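## Task

Find the lot number on the shelf edge under each foam block. Every foam block whose lot number occurs two or more times in the storeroom must end up on the desk, entirely supported, with nothing overhanging the desk edge. Every foam block with a unique lot number stays on the shelf it started on. The robot must not tip over or finish leaning.

## Robot and tools

Robot: TidyBot++, a mobile base 0.54 m long, 0.50 m wide and 0.38 m tall on four powered casters. It carries one seven-joint arm with a two-finger gripper. The shoulder sits 0.12 m ahead of the base centre, 0.68 m above the floor. Cameras: base_camera (fixed on the base, facing forward) and wrist_camera (looks along the hand). The arm starts folded with the hand pointing down, hand reaching up to 0.08 m past the base front.

Frames: base frame has its origin on the floor below the base centre, x forward, y left, z up, metres. hand_pose is reported in it: the point between the finger pads; the hand's z axis runs out along the fingers, and the fingers close along its y axis. Odometry frame is the base frame as it stood when the scene began; base_odometry is wheel-counted (slip counts as travel), heading in rad, positive left, range -3.142 to 3.142. base_tilt is in degrees, forward and right positive.

move: one action plus optional cameras and blocking. Action parts:
- base: an object with any of translate_m (metres, forward positive, -2 to 2), strafe_m (metres, left positive, -2 to 2), rotate_rad (radians, counter-clockwise positive, -6.3 to 6.3). All are offsets from where the base last reported itself, along the base axes at the start of the command.
- joints: absolute targets by name: joint_1_rad to joint_7_rad (radians) and gripper_pos (0 open to 1 closed; pad gap roughly 85 x (1 - gripper_pos) mm). Ranges: joint_2_rad ±2.249, joint_4_rad ±2.579, joint_6_rad ±2.099; joints 1, 3, 5, 7 are unlimited but take the shorter way, so send steps below half a turn. Signs: joint_1 positive turns the arm clockwise seen from above; joint_2 positive leans the upper arm forward (0 is upright); joint_4 negative bends the forearm forward when joint_3 is 3.14; joint_6 negative bends the hand forward; joint_7 at 1.57 with hand down makes the fingers open left/right.
- target: an absolute hand pose, one list of seven numbers [x, y, z, qw, qx, qy, qz], metres in the base frame, same form as hand_pose. With target, joints may only contain gripper_pos.
- speeds: top speeds for this action only: translate_m and strafe_m 0.05 to 0.5 m/s, rotate_rad 0.1 to 1.57 rad/s. If translating and strafing together, give just one speed.
blocking true (default) returns once everything rests; false returns within about 0.5 s while motion continues. cameras: list of base_camera, wrist_camera or all; [] gives no images. Unknown keys make a call invalid; out-of-range values get it refused, and a refusal or an uncommanded stop cancels the remaining robot calls of that reply.

wait(seconds 0 to 10, cameras): lets time pass and reports state. stop(cameras): brakes all running motions. zoom_image(camera, region [x0, y0, x1, y1] pixels, at most 504 x 504): enlarges part of the latest image, useful for reading lot numbers. read_manual(section "licences"): licence text only. finished_scene(scene): ends the scene now running, given its number; irreversible.

Result lines: move says done or the worst status. base_status, joint_status, hand_status: done, moving, off_target (rested away from target, may still push), stopped, contact_stop, time_out, not_followed, torque_fault, limit_stop_at_motor_heat. "joint command not followed" with a cause means self-collision withheld the targets; "pose unreachable" means a target was withheld. hand_target is where the hand would be with joints on target. motor_effort gives percent of maximum, peak in brackets. on_its_own lists uncommanded behaviour. Motor temperatures list one value per arm joint; MOTOR HOT appears from 60 °C and the arm sags during a fault at 75 °C. ARM HIT flags a hard hit on the base or arm.

Practical notes: hand "done" usually means within about 3 cm; correct by adding (desired minus measured) to the previous target. To hold still while loaded, resend hand_target, not hand_pose. Loads make the arm sag; do not command a joint to its current reading while holding something. Pointing down, the hand reaches no higher than about 0.94 m, and only near the base. Out-of-reach targets wander up to 10 s then time out. The arm does not avoid furniture and keeps pushing if blocked; nothing prevents it striking the base. Gripper at 1 squeezes hard continuously; off_target there means an object is held.

Avoid: dropping objects or releasing them while moving, slamming or pushing hard, gripping hard on an object still resting on something, fast swings with a load, driving or turning while the arm is caught above about 0.6 m, reaching far out or swinging sideways when stretched (tipping risk), torque faults from driving the arm into things, and overheating by holding loads stretched out. Backing off or retracting the arm rights a slight lean. Loose objects may occasionally be nudged by outside pushes; check images before finishing.

Each tool is called after "Emit:" by a JSON object that holds its "method" and its "body", one argument or row to a line.

## Session

Emit:
{"method": "move", "body": {
  "joints": {"joint_6_rad":-1.9}
}}

Scene clock: 1.27 s.
Motor temperatures (°C): [38 35 31 37 40 37 42]
move: not_followed
base_odometry: x=+0.000 y=+0.000 heading=+0.000
base_tilt: forward=-0.3 right=+0.6
base_status: not commanded
joint_positions: joint_1_rad=-0.038 joint_2_rad=-0.374 joint_3_rad=+3.113 joint_4_rad=-2.522 joint_5_rad=-0.004 joint_6_rad=-1.021 joint_7_rad=+1.592 gripper_pos=+0.000
joint_status: joint_6_rad not_followed (moved -0.111 of -0.989)
motor_effort: joint_1_rad=+0(1) joint_2_rad=+0(2) joint_3_rad=+1(1) joint_4_rad=+14(19) joint_5_rad=+1(1) joint_6_rad=+0(5) joint_7_rad=+0(1)
hand_pose: x=+0.2195 y=+0.0081 z=+0.5907 quat_wxyz=(+0.004, +0.999, +0.042, -0.014) (m; base frame)
hand_target: x=+0.2134 y=+0.0078 z=+0.5905 quat_wxyz=(+0.004, +0.999, +0.042, -0.023) (m; base frame)
hand_status: not commanded
pictures: base_camera, wrist_camera
joint command not followed: on one or more control steps a check withheld the commanded joint targets, and the robot was not sent them on those steps. On the call's last step the targets were still withheld.
cause: the commanded joint targets, or the way to them, would bring two parts of the arm too close to each other (the joints from joint_2_rad to joint_7_rad lie between them).
Images, in order (width x height): base_camera 644x364, wrist_camera 644x476.

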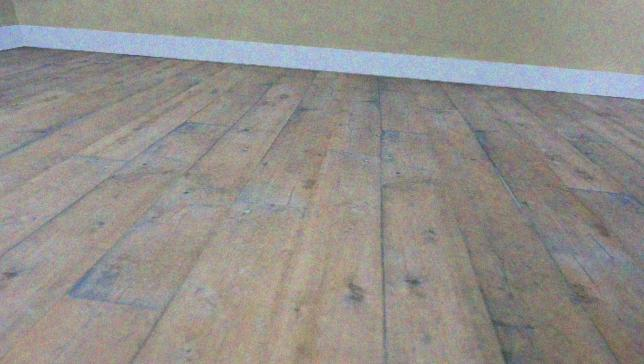

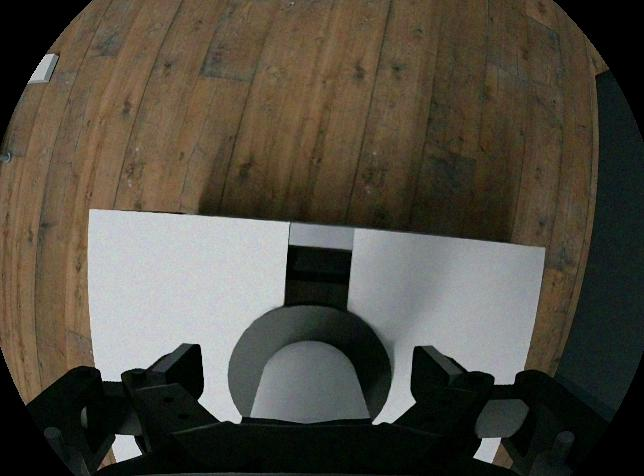

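Emit:
{"method": "move", "body": {
  "joints": {"joint_1_rad":0,"joint_2_rad":-0.35,"joint_3_rad":3.14,"joint_4_rad":-2.3,"joint_5_rad":0,"joint_6_rad":0.2,"joint_7_rad":1.57}
}}

Emit:
{"method": "move", "body": {
  "base": {"rotate_rad":-1.05}
}}

Emit:
{"method": "move", "body": {
  "base": {"rotate_rad":-1.05}
}}

Emit:
{"method": "move", "body": {
  "base": {"rotate_rad":-1.05}
}}

Emit:
{"method": "move", "body": {
  "base": {"rotate_rad":-1.05}
}}

Emit:
{"method": "move", "body": {
  "base": {"rotate_rad":-1.05}
}}

Scene clock: 4.53 s.
Motor temperatures (°C): [38 35 31 37 40 37 42]
move: done
base_odometry: x=+0.000 y=+0.000 heading=+0.000
base_tilt: forward=-0.3 right=+0.6
base_status: not commanded
joint_positions: joint_1_rad=-0.019 joint_2_rad=-0.368 joint_3_rad=+3.124 joint_4_rad=-2.306 joint_5_rad=-0.004 joint_6_rad=+0.147 joint_7_rad=+1.592 gripper_pos=+0.000
joint_status: all done
motor_effort: joint_1_rad=-1(2) joint_2_rad=-7(8) joint_3_rad=+1(2) joint_4_rad=+21(22) joint_5_rad=+1(2) joint_6_rad=+9(9) joint_7_rad=+0(1)
hand_pose: x=+0.5642 y=+0.0185 z=+0.8937 quat_wxyz=(-0.003, +0.780, +0.022, +0.625) (m; base frame)
hand_target: x=+0.5730 y=+0.0022 z=+0.9052 quat_wxyz=(-0.001, +0.768, +0.000, +0.641) (m; base frame)
hand_status: not commanded
pictures: base_camera, wrist_camera
held back during your reply time, on 10 control steps: two parts of the arm were too close to each other, or the arm's last command would have brought them too close.
led back after a hold: the arm was led back toward your command in small steps, so it may still be short of it.
joint command not followed: on one or more control steps a check withheld the commanded joint targets, and the robot was not sent them on those steps.
cause: the commanded joint targets, or the way to them, would bring two parts of the arm too close to each other (the joints from joint_2_rad to joint_7_rad lie between them).
Images, in order (width x height): base_camera 644x364, wrist_camera 644x476.

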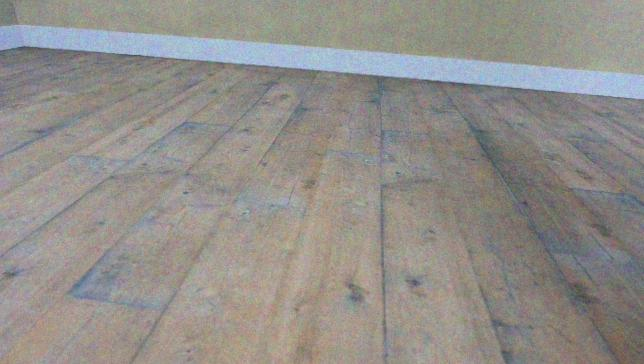

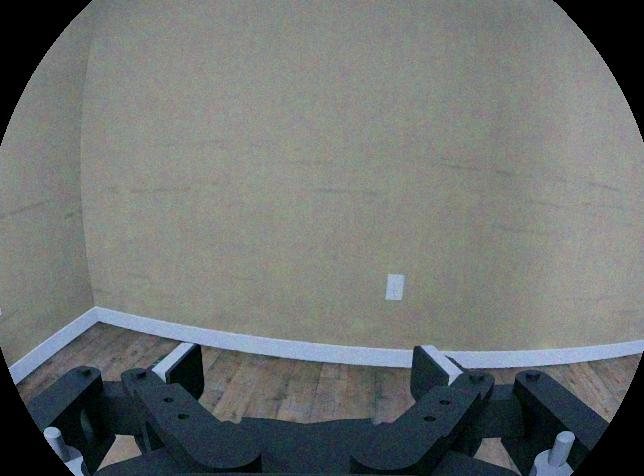

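Scene clock: 6.57 s.
Motor temperatures (°C): [38 35 31 37 40 37 42]
move: done
base_odometry: x=+0.000 y=+0.000 heading=-1.049
base_tilt: forward=-0.3 right=+0.6
base_status: done
joint_positions: joint_1_rad=-0.011 joint_2_rad=-0.366 joint_3_rad=+3.134 joint_4_rad=-2.306 joint_5_rad=-0.004 joint_6_rad=+0.148 joint_7_rad=+1.592 gripper_pos=+0.000
joint_status: not commanded
motor_effort: joint_1_rad=+0(2) joint_2_rad=-8(9) joint_3_rad=+1(2) joint_4_rad=+21(22) joint_5_rad=+1(1) joint_6_rad=+8(9) joint_7_rad=+0(1)
hand_pose: x=+0.5651 y=+0.0097 z=+0.8930 quat_wxyz=(+0.001, +0.781, +0.014, +0.625) (m; base frame)
hand_target: x=+0.5730 y=+0.0022 z=+0.9052 quat_wxyz=(-0.001, +0.768, +0.000, +0.641) (m; base frame)
hand_status: not commanded
pictures: base_camera, wrist_camera
Images, in order (width x height): base_camera 644x364, wrist_camera 644x476.

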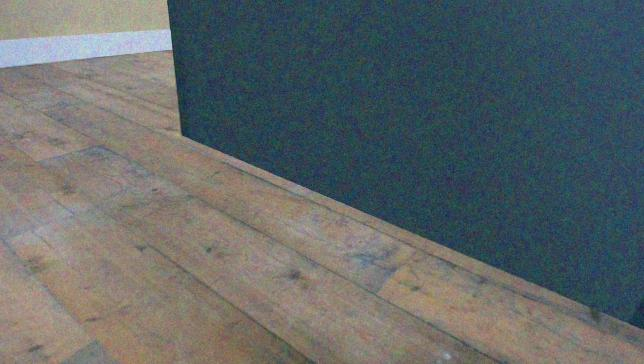

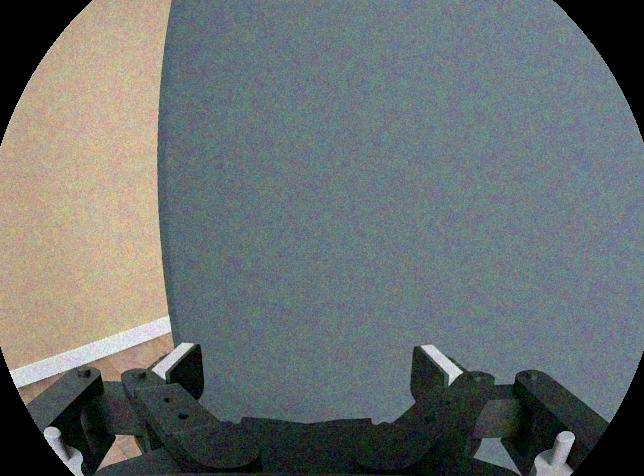

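Scene clock: 8.50 s.
Motor temperatures (°C): [38 35 31 37 40 37 42]
move: done
base_odometry: x=+0.000 y=+0.000 heading=-2.098
base_tilt: forward=-0.4 right=+0.6
base_status: done
joint_positions: joint_1_rad=-0.009 joint_2_rad=-0.366 joint_3_rad=+3.137 joint_4_rad=-2.306 joint_5_rad=-0.004 joint_6_rad=+0.148 joint_7_rad=+1.592 gripper_pos=+0.000
joint_status: not commanded
motor_effort: joint_1_rad=+0(2) joint_2_rad=-7(9) joint_3_rad=+1(2) joint_4_rad=+22(22) joint_5_rad=+1(1) joint_6_rad=+8(9) joint_7_rad=+0(1)
hand_pose: x=+0.5651 y=+0.0072 z=+0.8930 quat_wxyz=(+0.002, +0.781, +0.012, +0.625) (m; base frame)
hand_target: x=+0.5730 y=+0.0022 z=+0.9052 quat_wxyz=(-0.001, +0.768, +0.000, +0.641) (m; base frame)
hand_status: not commanded
pictures: base_camera, wrist_camera
Images, in order (width x height): base_camera 644x364, wrist_camera 644x476.

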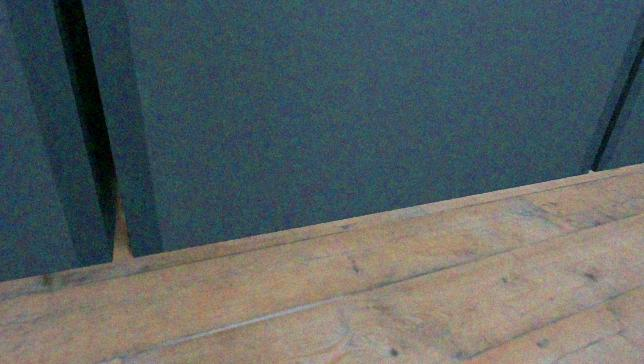

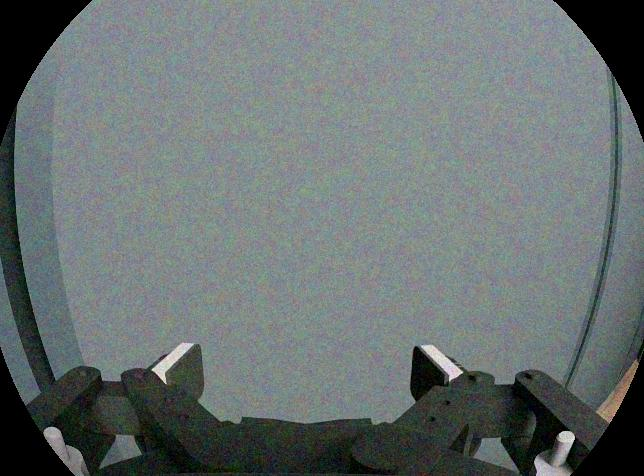

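Scene clock: 10.43 s.
Motor temperatures (°C): [38 35 31 37 40 37 42]
move: done
base_odometry: x=+0.000 y=+0.000 heading=+3.136
base_tilt: forward=-0.3 right=+0.6
base_status: done
joint_positions: joint_1_rad=-0.008 joint_2_rad=-0.366 joint_3_rad=+3.139 joint_4_rad=-2.306 joint_5_rad=-0.004 joint_6_rad=+0.148 joint_7_rad=+1.592 gripper_pos=+0.000
joint_status: not commanded
motor_effort: joint_1_rad=+0(2) joint_2_rad=-7(9) joint_3_rad=+1(2) joint_4_rad=+21(22) joint_5_rad=+1(1) joint_6_rad=+8(9) joint_7_rad=+0(1)
hand_pose: x=+0.5652 y=+0.0058 z=+0.8930 quat_wxyz=(+0.003, +0.781, +0.010, +0.625) (m; base frame)
hand_target: x=+0.5730 y=+0.0022 z=+0.9052 quat_wxyz=(-0.001, +0.768, +0.000, +0.641) (m; base frame)
hand_status: not commanded
pictures: base_camera, wrist_camera
Images, in order (width x height): base_camera 644x364, wrist_camera 644x476.

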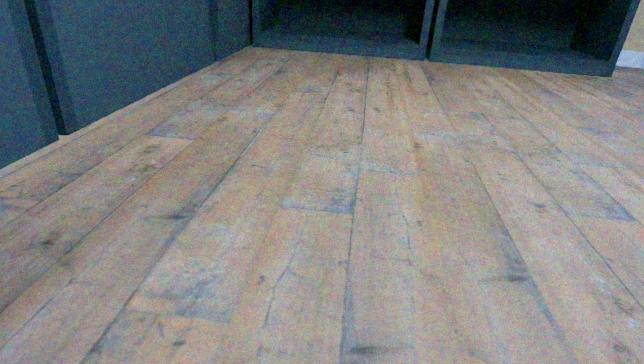

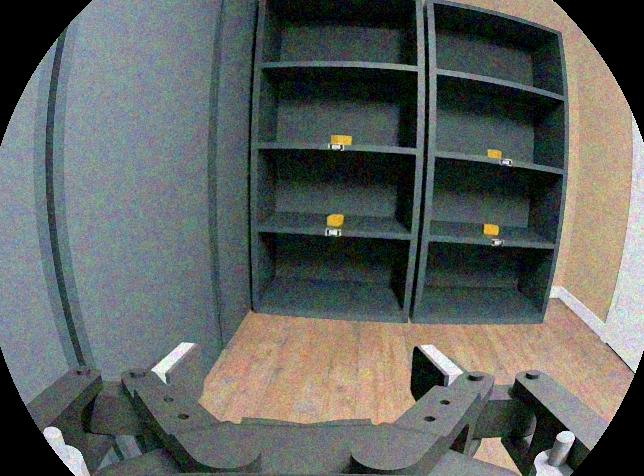

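Scene clock: 12.37 s.
Motor temperatures (°C): [38 35 31 37 40 38 42]
move: done
base_odometry: x=+0.000 y=+0.000 heading=+2.087
base_tilt: forward=-0.4 right=+0.6
base_status: done
joint_positions: joint_1_rad=-0.007 joint_2_rad=-0.366 joint_3_rad=+3.140 joint_4_rad=-2.306 joint_5_rad=-0.004 joint_6_rad=+0.148 joint_7_rad=+1.592 gripper_pos=+0.000
joint_status: not commanded
motor_effort: joint_1_rad=-1(2) joint_2_rad=-7(9) joint_3_rad=+1(3) joint_4_rad=+21(22) joint_5_rad=+1(1) joint_6_rad=+8(9) joint_7_rad=+0(1)
hand_pose: x=+0.5652 y=+0.0048 z=+0.8930 quat_wxyz=(+0.003, +0.781, +0.010, +0.625) (m; base frame)
hand_target: x=+0.5730 y=+0.0022 z=+0.9052 quat_wxyz=(-0.001, +0.768, +0.000, +0.641) (m; base frame)
hand_status: not commanded
pictures: base_camera, wrist_camera
Images, in order (width x height): base_camera 644x364, wrist_camera 644x476.

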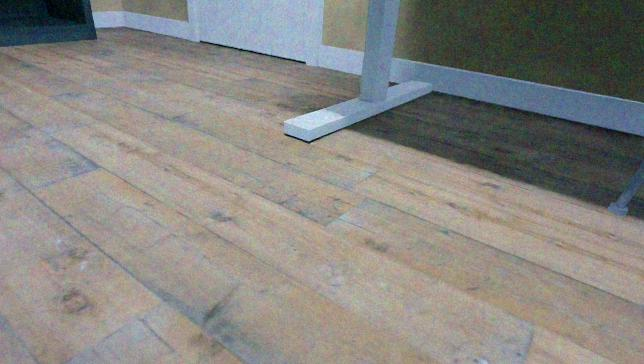

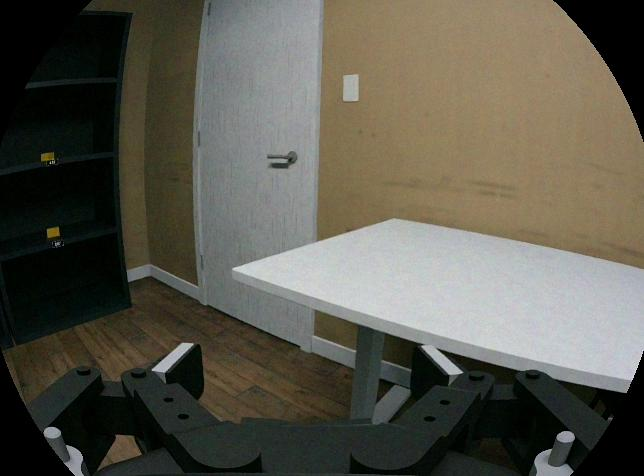

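Scene clock: 14.30 s.
Motor temperatures (°C): [38 35 31 37 40 38 42]
move: done
base_odometry: x=+0.000 y=+0.000 heading=+1.038
base_tilt: forward=-0.3 right=+0.6
base_status: done
joint_positions: joint_1_rad=-0.006 joint_2_rad=-0.366 joint_3_rad=+3.141 joint_4_rad=-2.306 joint_5_rad=-0.004 joint_6_rad=+0.148 joint_7_rad=+1.592 gripper_pos=+0.000
joint_status: not commanded
motor_effort: joint_1_rad=-1(2) joint_2_rad=-7(9) joint_3_rad=+0(3) joint_4_rad=+21(22) joint_5_rad=+1(1) joint_6_rad=+8(9) joint_7_rad=+0(1)
hand_pose: x=+0.5652 y=+0.0042 z=+0.8930 quat_wxyz=(+0.003, +0.781, +0.009, +0.625) (m; base frame)
hand_target: x=+0.5730 y=+0.0022 z=+0.9052 quat_wxyz=(-0.001, +0.768, +0.000, +0.641) (m; base frame)
hand_status: not commanded
pictures: base_camera, wrist_camera
Images, in order (width x height): base_camera 644x364, wrist_camera 644x476.

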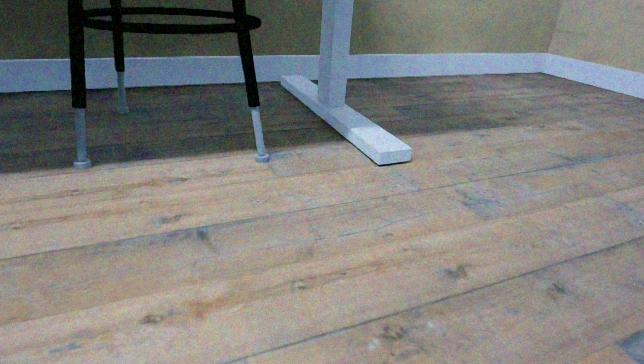

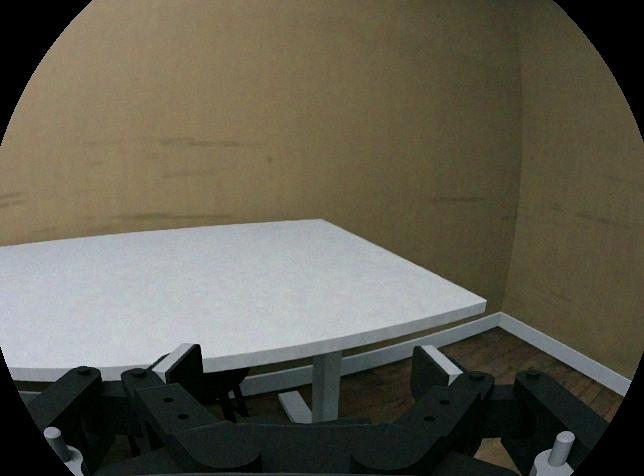

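Emit:
{"method": "move", "body": {
  "base": {"rotate_rad":2.1}
}}

Emit:
{"method": "zoom_image", "body": {
  "camera": "wrist_camera",
  "region": [300, 120, 380, 250]
}}

Emit:
{"method": "zoom_image", "body": {
  "camera": "wrist_camera",
  "region": [460, 130, 540, 260]
}}

Scene clock: 17.30 s.
Motor temperatures (°C): [38 35 31 37 40 38 42]
move: done
base_odometry: x=+0.000 y=+0.000 heading=+3.137
base_tilt: forward=-0.4 right=+0.6
base_status: done
joint_positions: joint_1_rad=-0.005 joint_2_rad=-0.365 joint_3_rad=+3.142 joint_4_rad=-2.306 joint_5_rad=-0.004 joint_6_rad=+0.148 joint_7_rad=+1.592 gripper_pos=+0.000
joint_status: not commanded
motor_effort: joint_1_rad=-1(2) joint_2_rad=-8(9) joint_3_rad=+0(2) joint_4_rad=+21(22) joint_5_rad=+1(1) joint_6_rad=+9(9) joint_7_rad=+0(1)
hand_pose: x=+0.5655 y=+0.0034 z=+0.8924 quat_wxyz=(+0.004, +0.781, +0.008, +0.624) (m; base frame)
hand_target: x=+0.5730 y=+0.0022 z=+0.9052 quat_wxyz=(-0.001, +0.768, +0.000, +0.641) (m; base frame)
hand_status: not commanded
pictures: base_camera, wrist_camera
Images, in order (width x height): base_camera 644x364, wrist_camera 644x476.

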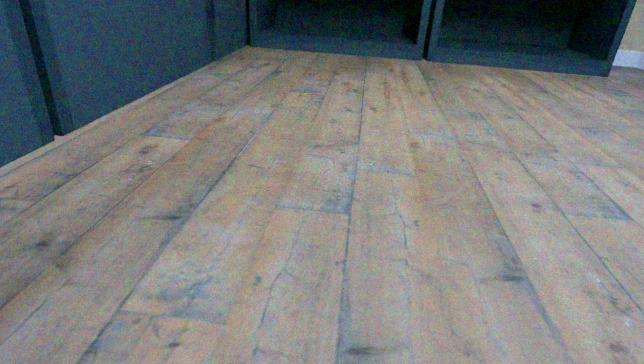

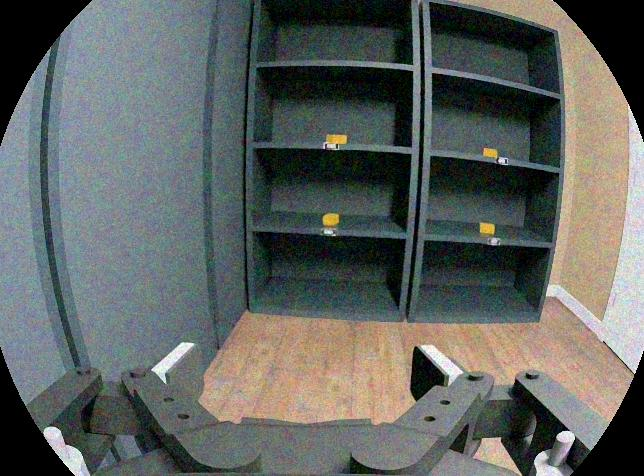

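Scaled by 3.877.

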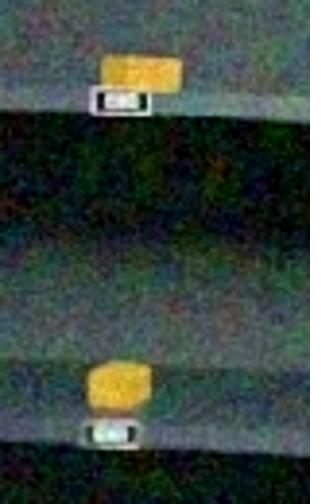

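Scaled by 3.877.

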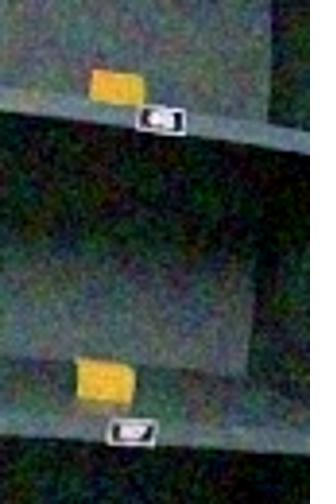

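Emit:
{"method": "move", "body": {
  "base": {"translate_m":1.0,"strafe_m":-0.2}
}}

Emit:
{"method": "zoom_image", "body": {
  "camera": "wrist_camera",
  "region": [200, 20, 600, 320]
}}

Scene clock: 20.90 s.
Motor temperatures (°C): [38 35 31 37 40 38 42]
move: done
base_odometry: x=-0.999 y=+0.204 heading=+3.138
base_tilt: forward=-0.3 right=+0.6
base_status: done
joint_positions: joint_1_rad=-0.005 joint_2_rad=-0.359 joint_3_rad=+3.142 joint_4_rad=-2.306 joint_5_rad=-0.004 joint_6_rad=+0.149 joint_7_rad=+1.592 gripper_pos=+0.000
joint_status: not commanded
motor_effort: joint_1_rad=+0(1) joint_2_rad=-8(10) joint_3_rad=+0(1) joint_4_rad=+20(22) joint_5_rad=+1(1) joint_6_rad=+8(9) joint_7_rad=+0(1)
hand_pose: x=+0.5667 y=+0.0034 z=+0.8904 quat_wxyz=(+0.004, +0.783, +0.008, +0.623) (m; base frame)
hand_target: x=+0.5730 y=+0.0022 z=+0.9052 quat_wxyz=(-0.001, +0.768, +0.000, +0.641) (m; base frame)
hand_status: not commanded
pictures: base_camera, wrist_camera
Images, in order (width x height): base_camera 644x364, wrist_camera 644x476.

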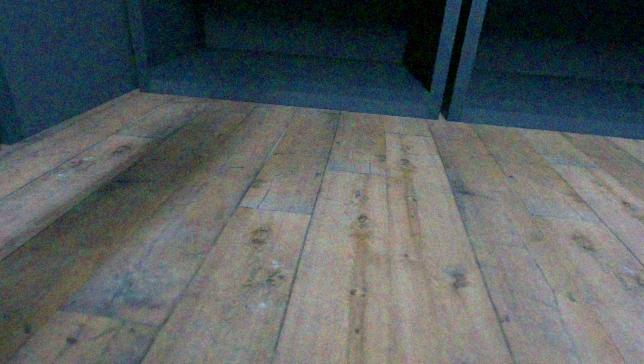

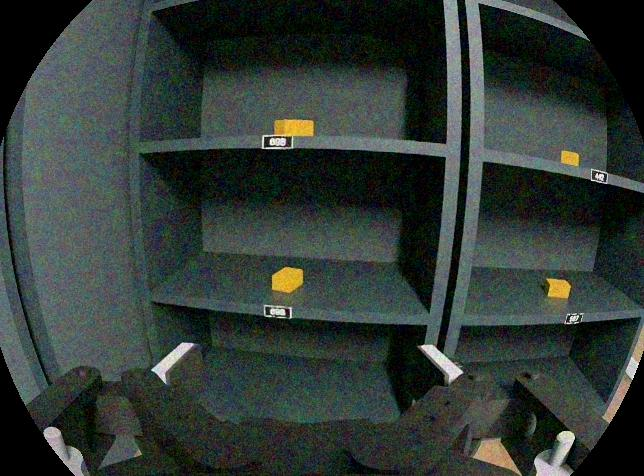

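Scaled by 1.260.

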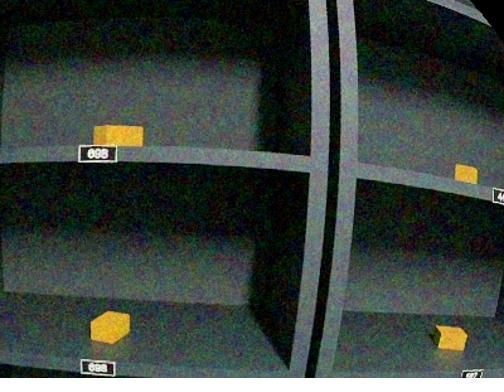

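Emit:
{"method": "zoom_image", "body": {
  "camera": "wrist_camera",
  "region": [245, 115, 325, 155]
}}

Emit:
{"method": "zoom_image", "body": {
  "camera": "wrist_camera",
  "region": [245, 290, 325, 330]
}}

Emit:
{"method": "zoom_image", "body": {
  "camera": "wrist_camera",
  "region": [560, 160, 620, 190]
}}

Emit:
{"method": "zoom_image", "body": {
  "camera": "wrist_camera",
  "region": [545, 305, 605, 335]
}}

Scaled by 6.300.

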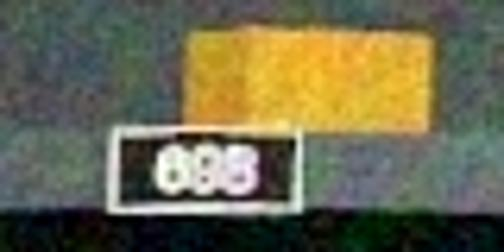

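Scaled by 6.300.

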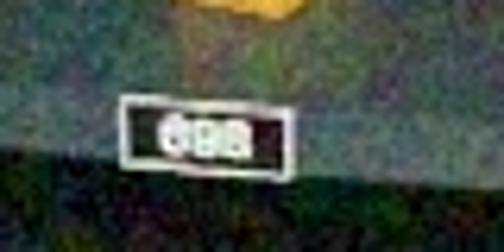

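Scaled by 8.400.

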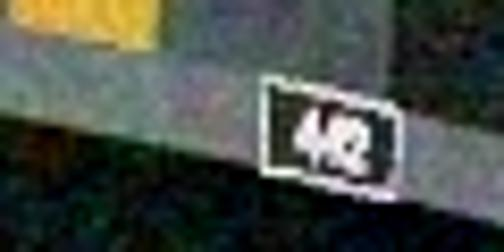

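Scaled by 8.400.

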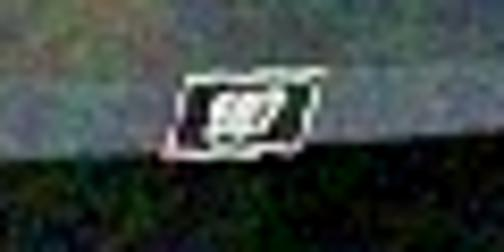

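Emit:
{"method": "move", "body": {
  "base": {"translate_m":0.3}
}}

Emit:
{"method": "zoom_image", "body": {
  "camera": "wrist_camera",
  "region": [200, 60, 320, 160]
}}

Emit:
{"method": "zoom_image", "body": {
  "camera": "wrist_camera",
  "region": [200, 290, 320, 390]
}}

Emit:
{"method": "move", "body": {
  "base": {"strafe_m":-0.7}
}}

Emit:
{"method": "zoom_image", "body": {
  "camera": "wrist_camera",
  "region": [200, 60, 440, 380]
}}

Scene clock: 23.53 s.
Motor temperatures (°C): [38 35 31 37 40 38 42]
move: done
base_odometry: x=-1.299 y=+0.206 heading=+3.137
base_tilt: forward=-0.3 right=+0.6
base_status: done
joint_positions: joint_1_rad=-0.005 joint_2_rad=-0.353 joint_3_rad=+3.142 joint_4_rad=-2.306 joint_5_rad=-0.004 joint_6_rad=+0.149 joint_7_rad=+1.592 gripper_pos=+0.000
joint_status: not commanded
motor_effort: joint_1_rad=+0(1) joint_2_rad=-7(10) joint_3_rad=+1(1) joint_4_rad=+22(22) joint_5_rad=+1(1) joint_6_rad=+8(9) joint_7_rad=+0(1)
hand_pose: x=+0.5680 y=+0.0034 z=+0.8879 quat_wxyz=(+0.004, +0.784, +0.008, +0.620) (m; base frame)
hand_target: x=+0.5730 y=+0.0022 z=+0.9052 quat_wxyz=(-0.001, +0.768, +0.000, +0.641) (m; base frame)
hand_status: not commanded
pictures: base_camera, wrist_camera
Images, in order (width x height): base_camera 644x364, wrist_camera 644x476.

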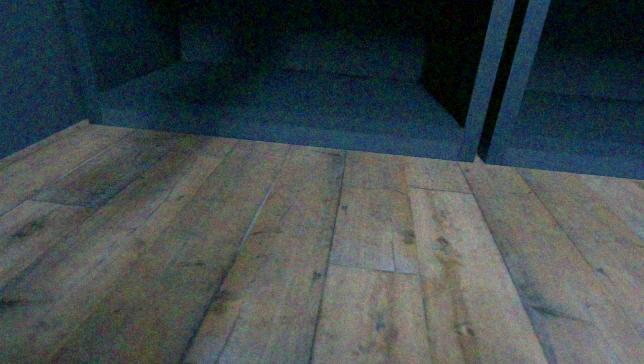

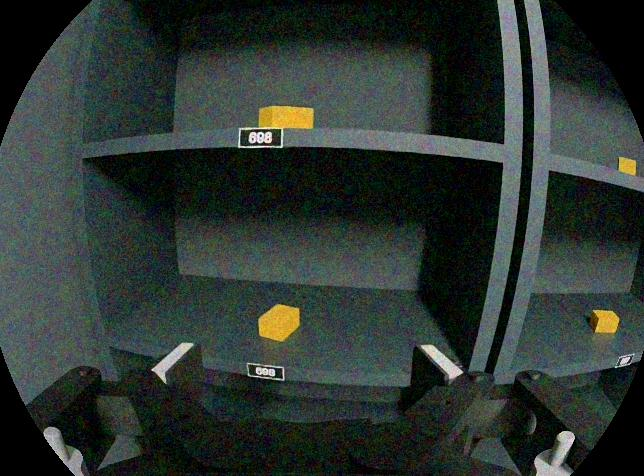

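Scaled by 4.200.

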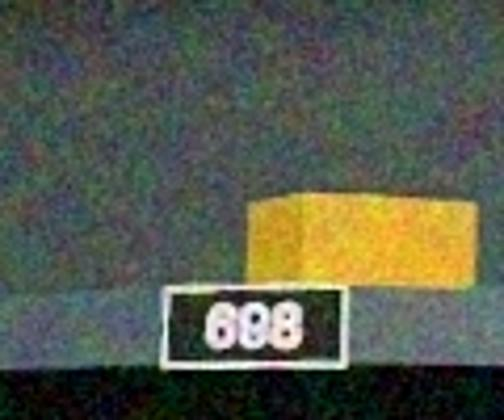

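Scaled by 4.200.

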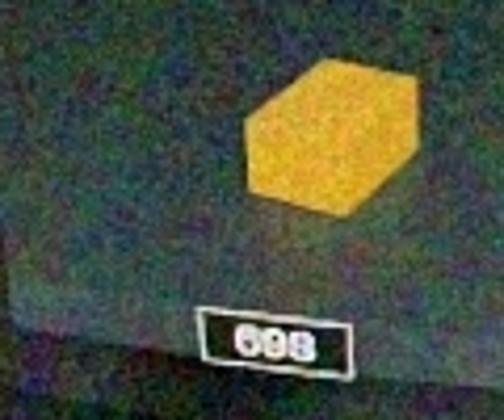

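Scene clock: 26.33 s.
Motor temperatures (°C): [38 35 31 37 40 38 42]
move: done
base_odometry: x=-1.297 y=+0.906 heading=+3.138
base_tilt: forward=-0.3 right=+0.6
base_status: done
joint_positions: joint_1_rad=-0.005 joint_2_rad=-0.353 joint_3_rad=+3.141 joint_4_rad=-2.306 joint_5_rad=-0.004 joint_6_rad=+0.150 joint_7_rad=+1.592 gripper_pos=+0.000
joint_status: not commanded
motor_effort: joint_1_rad=-1(1) joint_2_rad=-8(9) joint_3_rad=+1(3) joint_4_rad=+21(22) joint_5_rad=+1(1) joint_6_rad=+8(10) joint_7_rad=+0(1)
hand_pose: x=+0.5681 y=+0.0036 z=+0.8879 quat_wxyz=(+0.004, +0.784, +0.008, +0.621) (m; base frame)
hand_target: x=+0.5730 y=+0.0022 z=+0.9052 quat_wxyz=(-0.001, +0.768, +0.000, +0.641) (m; base frame)
hand_status: not commanded
pictures: base_camera, wrist_camera
Images, in order (width x height): base_camera 644x364, wrist_camera 644x476.

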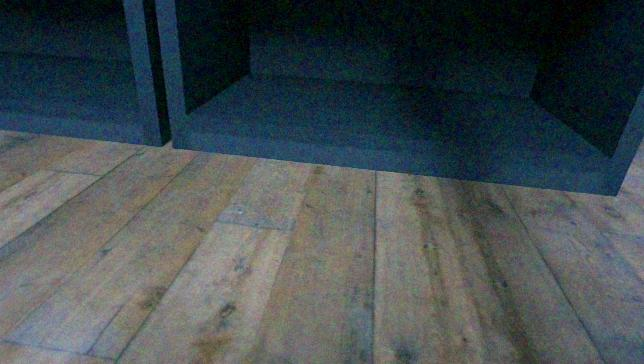

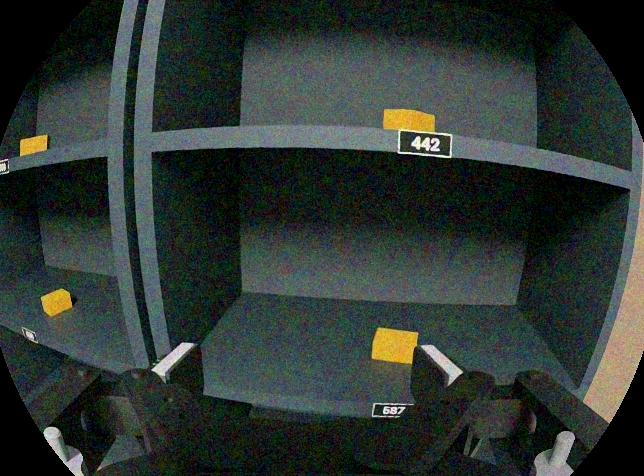

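Scaled by 1.575.

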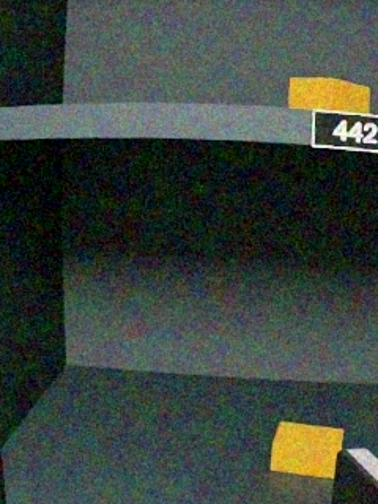

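Emit:
{"method": "zoom_image", "body": {
  "camera": "wrist_camera",
  "region": [350, 390, 430, 430]
}}

Emit:
{"method": "move", "body": {
  "base": {"translate_m":-1.6,"strafe_m":0.7}
}}

Emit:
{"method": "move", "body": {
  "base": {"translate_m":-1.3,"rotate_rad":1.57}
}}

Scaled by 6.300.

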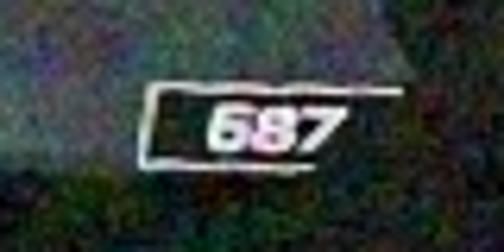

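Scene clock: 31.07 s.
Motor temperatures (°C): [38 35 31 37 40 38 42]
move: done
base_odometry: x=+0.301 y=+0.200 heading=+3.139
base_tilt: forward=-0.3 right=+0.6
base_status: done
joint_positions: joint_1_rad=-0.005 joint_2_rad=-0.353 joint_3_rad=+3.141 joint_4_rad=-2.306 joint_5_rad=-0.004 joint_6_rad=+0.151 joint_7_rad=+1.592 gripper_pos=+0.000
joint_status: not commanded
motor_effort: joint_1_rad=+0(1) joint_2_rad=-8(11) joint_3_rad=+0(1) joint_4_rad=+21(22) joint_5_rad=+1(1) joint_6_rad=+8(10) joint_7_rad=+0(1)
hand_pose: x=+0.5682 y=+0.0036 z=+0.8881 quat_wxyz=(+0.004, +0.784, +0.008, +0.621) (m; base frame)
hand_target: x=+0.5730 y=+0.0022 z=+0.9052 quat_wxyz=(-0.001, +0.768, +0.000, +0.641) (m; base frame)
hand_status: not commanded
pictures: base_camera, wrist_camera
Images, in order (width x height): base_camera 644x364, wrist_camera 644x476.

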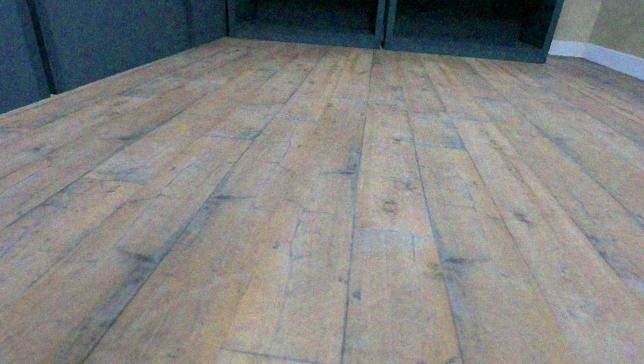

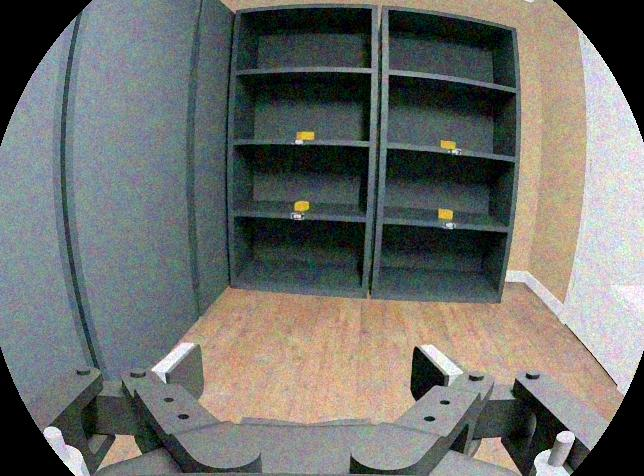

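Scene clock: 35.43 s.
Motor temperatures (°C): [38 35 31 37 40 38 42]
move: done
base_odometry: x=+1.601 y=+0.196 heading=-1.574
base_tilt: forward=-0.4 right=+0.6
base_status: done
joint_positions: joint_1_rad=-0.005 joint_2_rad=-0.352 joint_3_rad=+3.142 joint_4_rad=-2.306 joint_5_rad=-0.004 joint_6_rad=+0.151 joint_7_rad=+1.592 gripper_pos=+0.000
joint_status: not commanded
motor_effort: joint_1_rad=+0(2) joint_2_rad=-8(11) joint_3_rad=+0(2) joint_4_rad=+21(22) joint_5_rad=+1(1) joint_6_rad=+9(9) joint_7_rad=+0(1)
hand_pose: x=+0.5684 y=+0.0034 z=+0.8879 quat_wxyz=(+0.004, +0.784, +0.008, +0.621) (m; base frame)
hand_target: x=+0.5730 y=+0.0022 z=+0.9052 quat_wxyz=(-0.001, +0.768, +0.000, +0.641) (m; base frame)
hand_status: not commanded
pictures: base_camera, wrist_camera
Images, in order (width x height): base_camera 644x364, wrist_camera 644x476.

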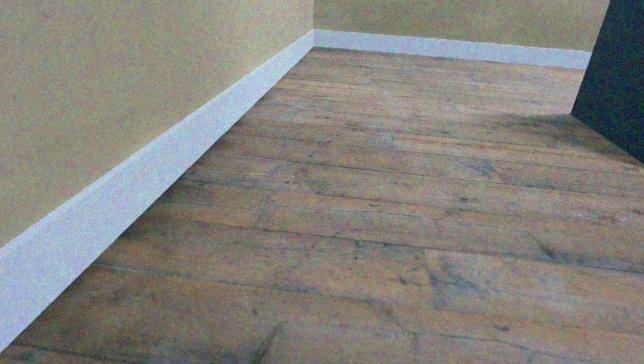

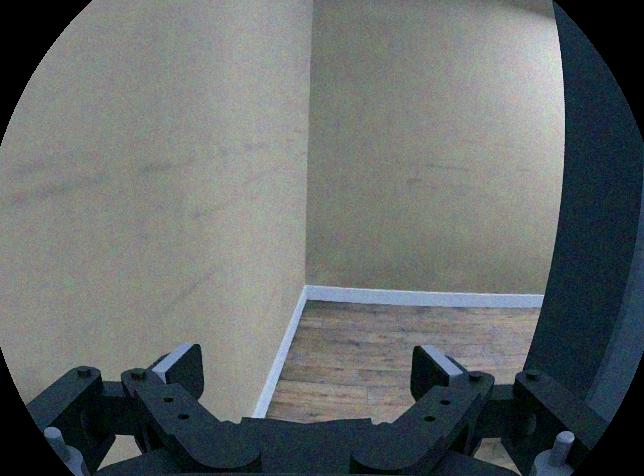

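Emit:
{"method": "move", "body": {
  "base": {"translate_m":1.95,"strafe_m":0.05}
}}

Emit:
{"method": "move", "body": {
  "base": {"rotate_rad":-1.57}
}}

Scene clock: 44.53 s.
Motor temperatures (°C): [38 35 31 37 40 38 42]
move: time_out
base_odometry: x=+1.645 y=-1.751 heading=-1.575
base_tilt: forward=-0.3 right=+0.6
base_status: translate_m time_out (by the wheels' count: +1.948 of +1.950); strafe_m time_out (by the wheels' count: +0.050 of +0.050)
joint_positions: joint_1_rad=-0.006 joint_2_rad=-0.353 joint_3_rad=+3.140 joint_4_rad=-2.305 joint_5_rad=-0.004 joint_6_rad=+0.153 joint_7_rad=+1.592 gripper_pos=+0.000
joint_status: not commanded
motor_effort: joint_1_rad=-1(4) joint_2_rad=-9(13) joint_3_rad=+0(8) joint_4_rad=+21(23) joint_5_rad=+1(1) joint_6_rad=+9(10) joint_7_rad=+0(1)
hand_pose: x=+0.5686 y=+0.0046 z=+0.8890 quat_wxyz=(+0.003, +0.783, +0.009, +0.622) (m; base frame)
hand_target: x=+0.5730 y=+0.0022 z=+0.9052 quat_wxyz=(-0.001, +0.768, +0.000, +0.641) (m; base frame)
hand_status: not commanded
pictures: base_camera, wrist_camera
Images, in order (width x height): base_camera 644x364, wrist_camera 644x476.

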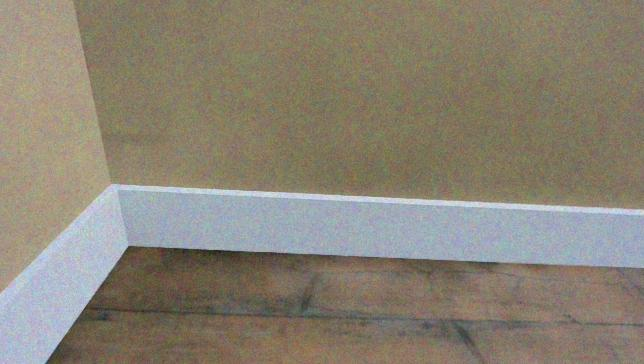

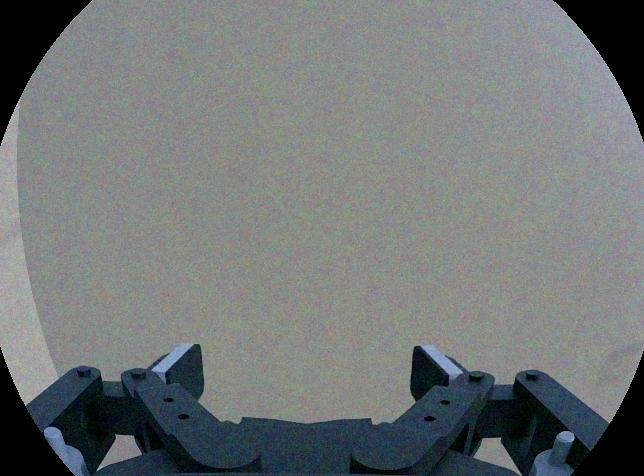

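not run: a stop that you did not command came earlier in this reply.

Emit:
{"method": "move", "body": {
  "base": {"rotate_rad":-1.57}
}}

Scene clock: 49.37 s.
Motor temperatures (°C): [38 35 31 37 40 38 42]
move: time_out
base_odometry: x=+1.641 y=-1.746 heading=-1.699
base_tilt: forward=-0.3 right=+0.6
base_status: rotate_rad time_out (by the wheels' count: -0.124 of -1.570)
joint_positions: joint_1_rad=-0.003 joint_2_rad=-0.353 joint_3_rad=+3.143 joint_4_rad=-2.305 joint_5_rad=-0.004 joint_6_rad=+0.153 joint_7_rad=+1.592 gripper_pos=+0.000
joint_status: not commanded
motor_effort: joint_1_rad=-1(5) joint_2_rad=-7(12) joint_3_rad=+0(7) joint_4_rad=+21(23) joint_5_rad=+1(1) joint_6_rad=+8(9) joint_7_rad=+0(1)
hand_pose: x=+0.5686 y=+0.0017 z=+0.8893 quat_wxyz=(+0.005, +0.783, +0.007, +0.622) (m; base frame)
hand_target: x=+0.5730 y=+0.0022 z=+0.9052 quat_wxyz=(-0.001, +0.768, +0.000, +0.641) (m; base frame)
hand_status: not commanded
pictures: base_camera, wrist_camera
Images, in order (width x height): base_camera 644x364, wrist_camera 644x476.

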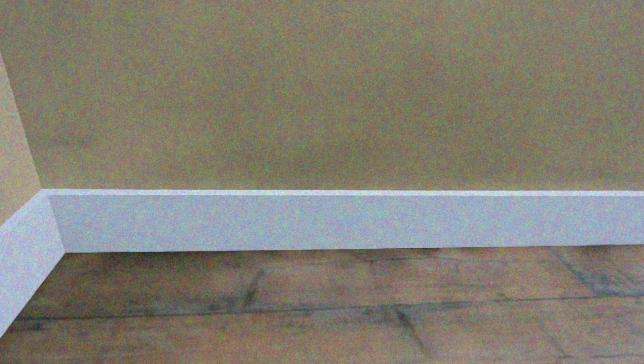

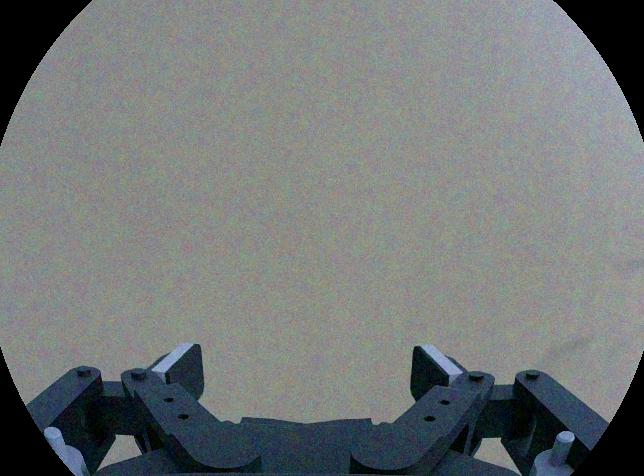

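Emit:
{"method": "move", "body": {
  "base": {"translate_m":-0.15,"strafe_m":0.0}
}}

Emit:
{"method": "move", "body": {
  "base": {"strafe_m":-0.4}
}}

Emit:
{"method": "move", "body": {
  "base": {"rotate_rad":-1.44}
}}

Scene clock: 52.73 s.
Motor temperatures (°C): [38 35 31 37 40 38 42]
move: time_out
base_odometry: x=+1.659 y=-1.599 heading=-1.699
base_tilt: forward=-0.4 right=+0.6
base_status: translate_m time_out (by the wheels' count: -0.148 of -0.150); the other done
joint_positions: joint_1_rad=-0.003 joint_2_rad=-0.356 joint_3_rad=+3.143 joint_4_rad=-2.305 joint_5_rad=-0.004 joint_6_rad=+0.153 joint_7_rad=+1.592 gripper_pos=+0.000
joint_status: not commanded
motor_effort: joint_1_rad=-1(1) joint_2_rad=-7(11) joint_3_rad=+1(2) joint_4_rad=+21(22) joint_5_rad=+1(1) joint_6_rad=+8(10) joint_7_rad=+0(1)
hand_pose: x=+0.5679 y=+0.0017 z=+0.8908 quat_wxyz=(+0.005, +0.782, +0.007, +0.623) (m; base frame)
hand_target: x=+0.5730 y=+0.0022 z=+0.9052 quat_wxyz=(-0.001, +0.768, +0.000, +0.641) (m; base frame)
hand_status: not commanded
pictures: base_camera, wrist_camera
Images, in order (width x height): base_camera 644x364, wrist_camera 644x476.

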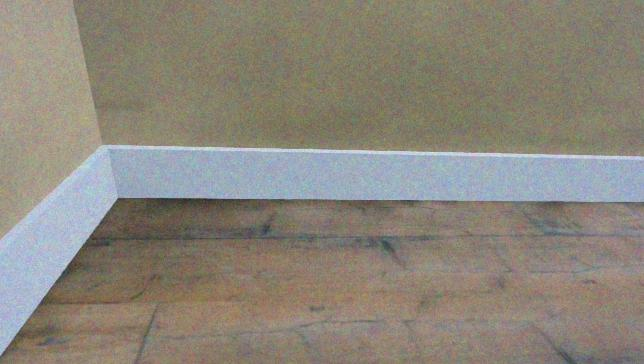

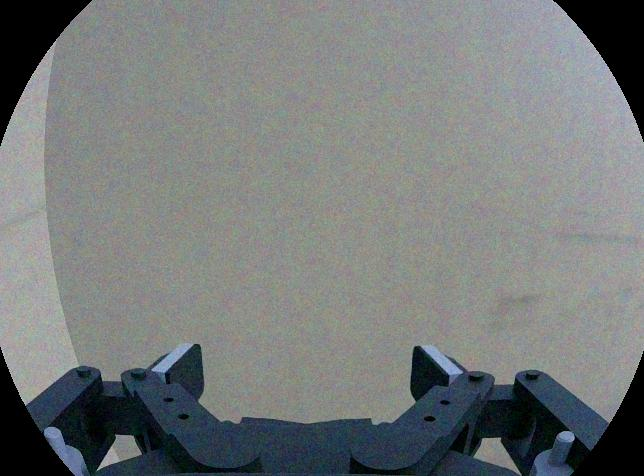

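not run: a stop that you did not command came earlier in this reply.

not run: a stop that you did not command came earlier in this reply.

Emit:
{"method": "move", "body": {
  "base": {"strafe_m":-0.5}
}}

Emit:
{"method": "move", "body": {
  "base": {"rotate_rad":-1.44}
}}

Scene clock: 55.17 s.
Motor temperatures (°C): [38 35 31 37 40 38 42]
move: done
base_odometry: x=+1.163 y=-1.535 heading=-1.699
base_tilt: forward=-0.4 right=+0.6
base_status: done
joint_positions: joint_1_rad=-0.003 joint_2_rad=-0.356 joint_3_rad=+3.143 joint_4_rad=-2.305 joint_5_rad=-0.004 joint_6_rad=+0.153 joint_7_rad=+1.592 gripper_pos=+0.000
joint_status: not commanded
motor_effort: joint_1_rad=-1(2) joint_2_rad=-8(9) joint_3_rad=+1(3) joint_4_rad=+21(22) joint_5_rad=+1(1) joint_6_rad=+9(9) joint_7_rad=+0(1)
hand_pose: x=+0.5679 y=+0.0017 z=+0.8909 quat_wxyz=(+0.005, +0.782, +0.007, +0.623) (m; base frame)
hand_target: x=+0.5730 y=+0.0022 z=+0.9052 quat_wxyz=(-0.001, +0.768, +0.000, +0.641) (m; base frame)
hand_status: not commanded
pictures: base_camera, wrist_camera
Images, in order (width x height): base_camera 644x364, wrist_camera 644x476.

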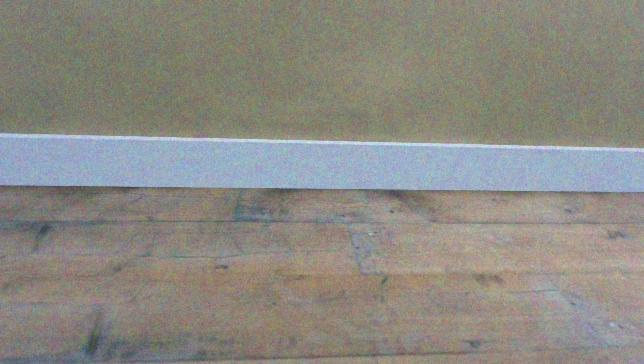

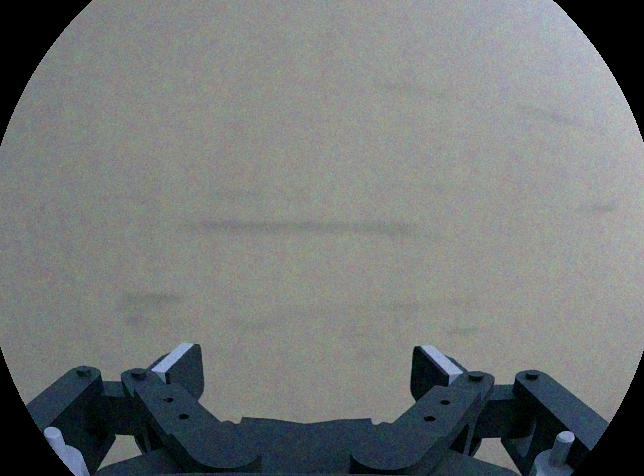

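Scene clock: 59.83 s.
Motor temperatures (°C): [38 35 31 37 40 38 42]
move: time_out
base_odometry: x=+1.165 y=-1.541 heading=-2.769
base_tilt: forward=-0.3 right=+0.6
base_status: rotate_rad time_out (by the wheels' count: -1.070 of -1.440)
joint_positions: joint_1_rad=+0.005 joint_2_rad=-0.358 joint_3_rad=+3.143 joint_4_rad=-2.304 joint_5_rad=-0.005 joint_6_rad=+0.154 joint_7_rad=+1.592 gripper_pos=+0.000
joint_status: not commanded
motor_effort: joint_1_rad=+0(10) joint_2_rad=-7(13) joint_3_rad=+1(13) joint_4_rad=+21(23) joint_5_rad=+1(2) joint_6_rad=+8(10) joint_7_rad=+0(1)
hand_pose: x=+0.5678 y=-0.0018 z=+0.8921 quat_wxyz=(+0.007, +0.781, +0.004, +0.625) (m; base frame)
hand_target: x=+0.5730 y=+0.0022 z=+0.9052 quat_wxyz=(-0.001, +0.768, +0.000, +0.641) (m; base frame)
hand_status: not commanded
pictures: base_camera, wrist_camera
Images, in order (width x height): base_camera 644x364, wrist_camera 644x476.

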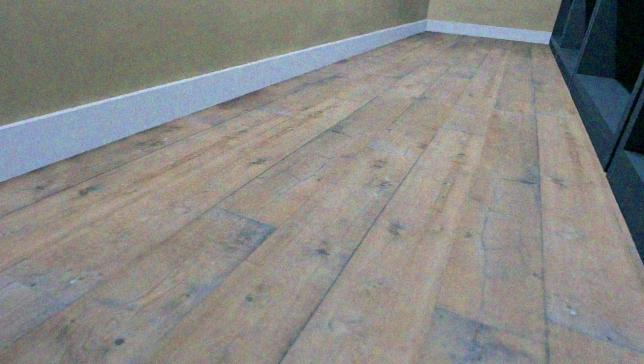

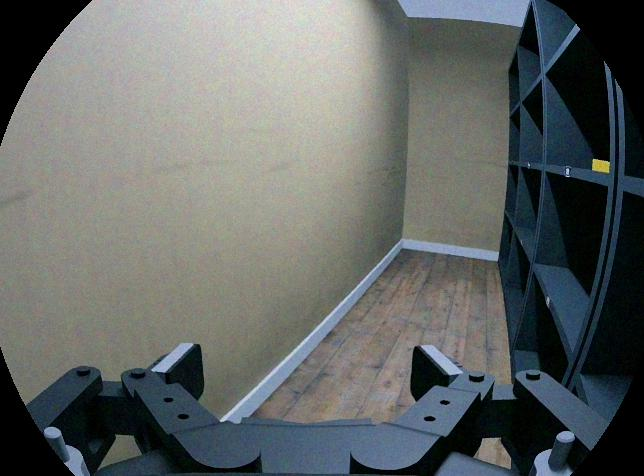

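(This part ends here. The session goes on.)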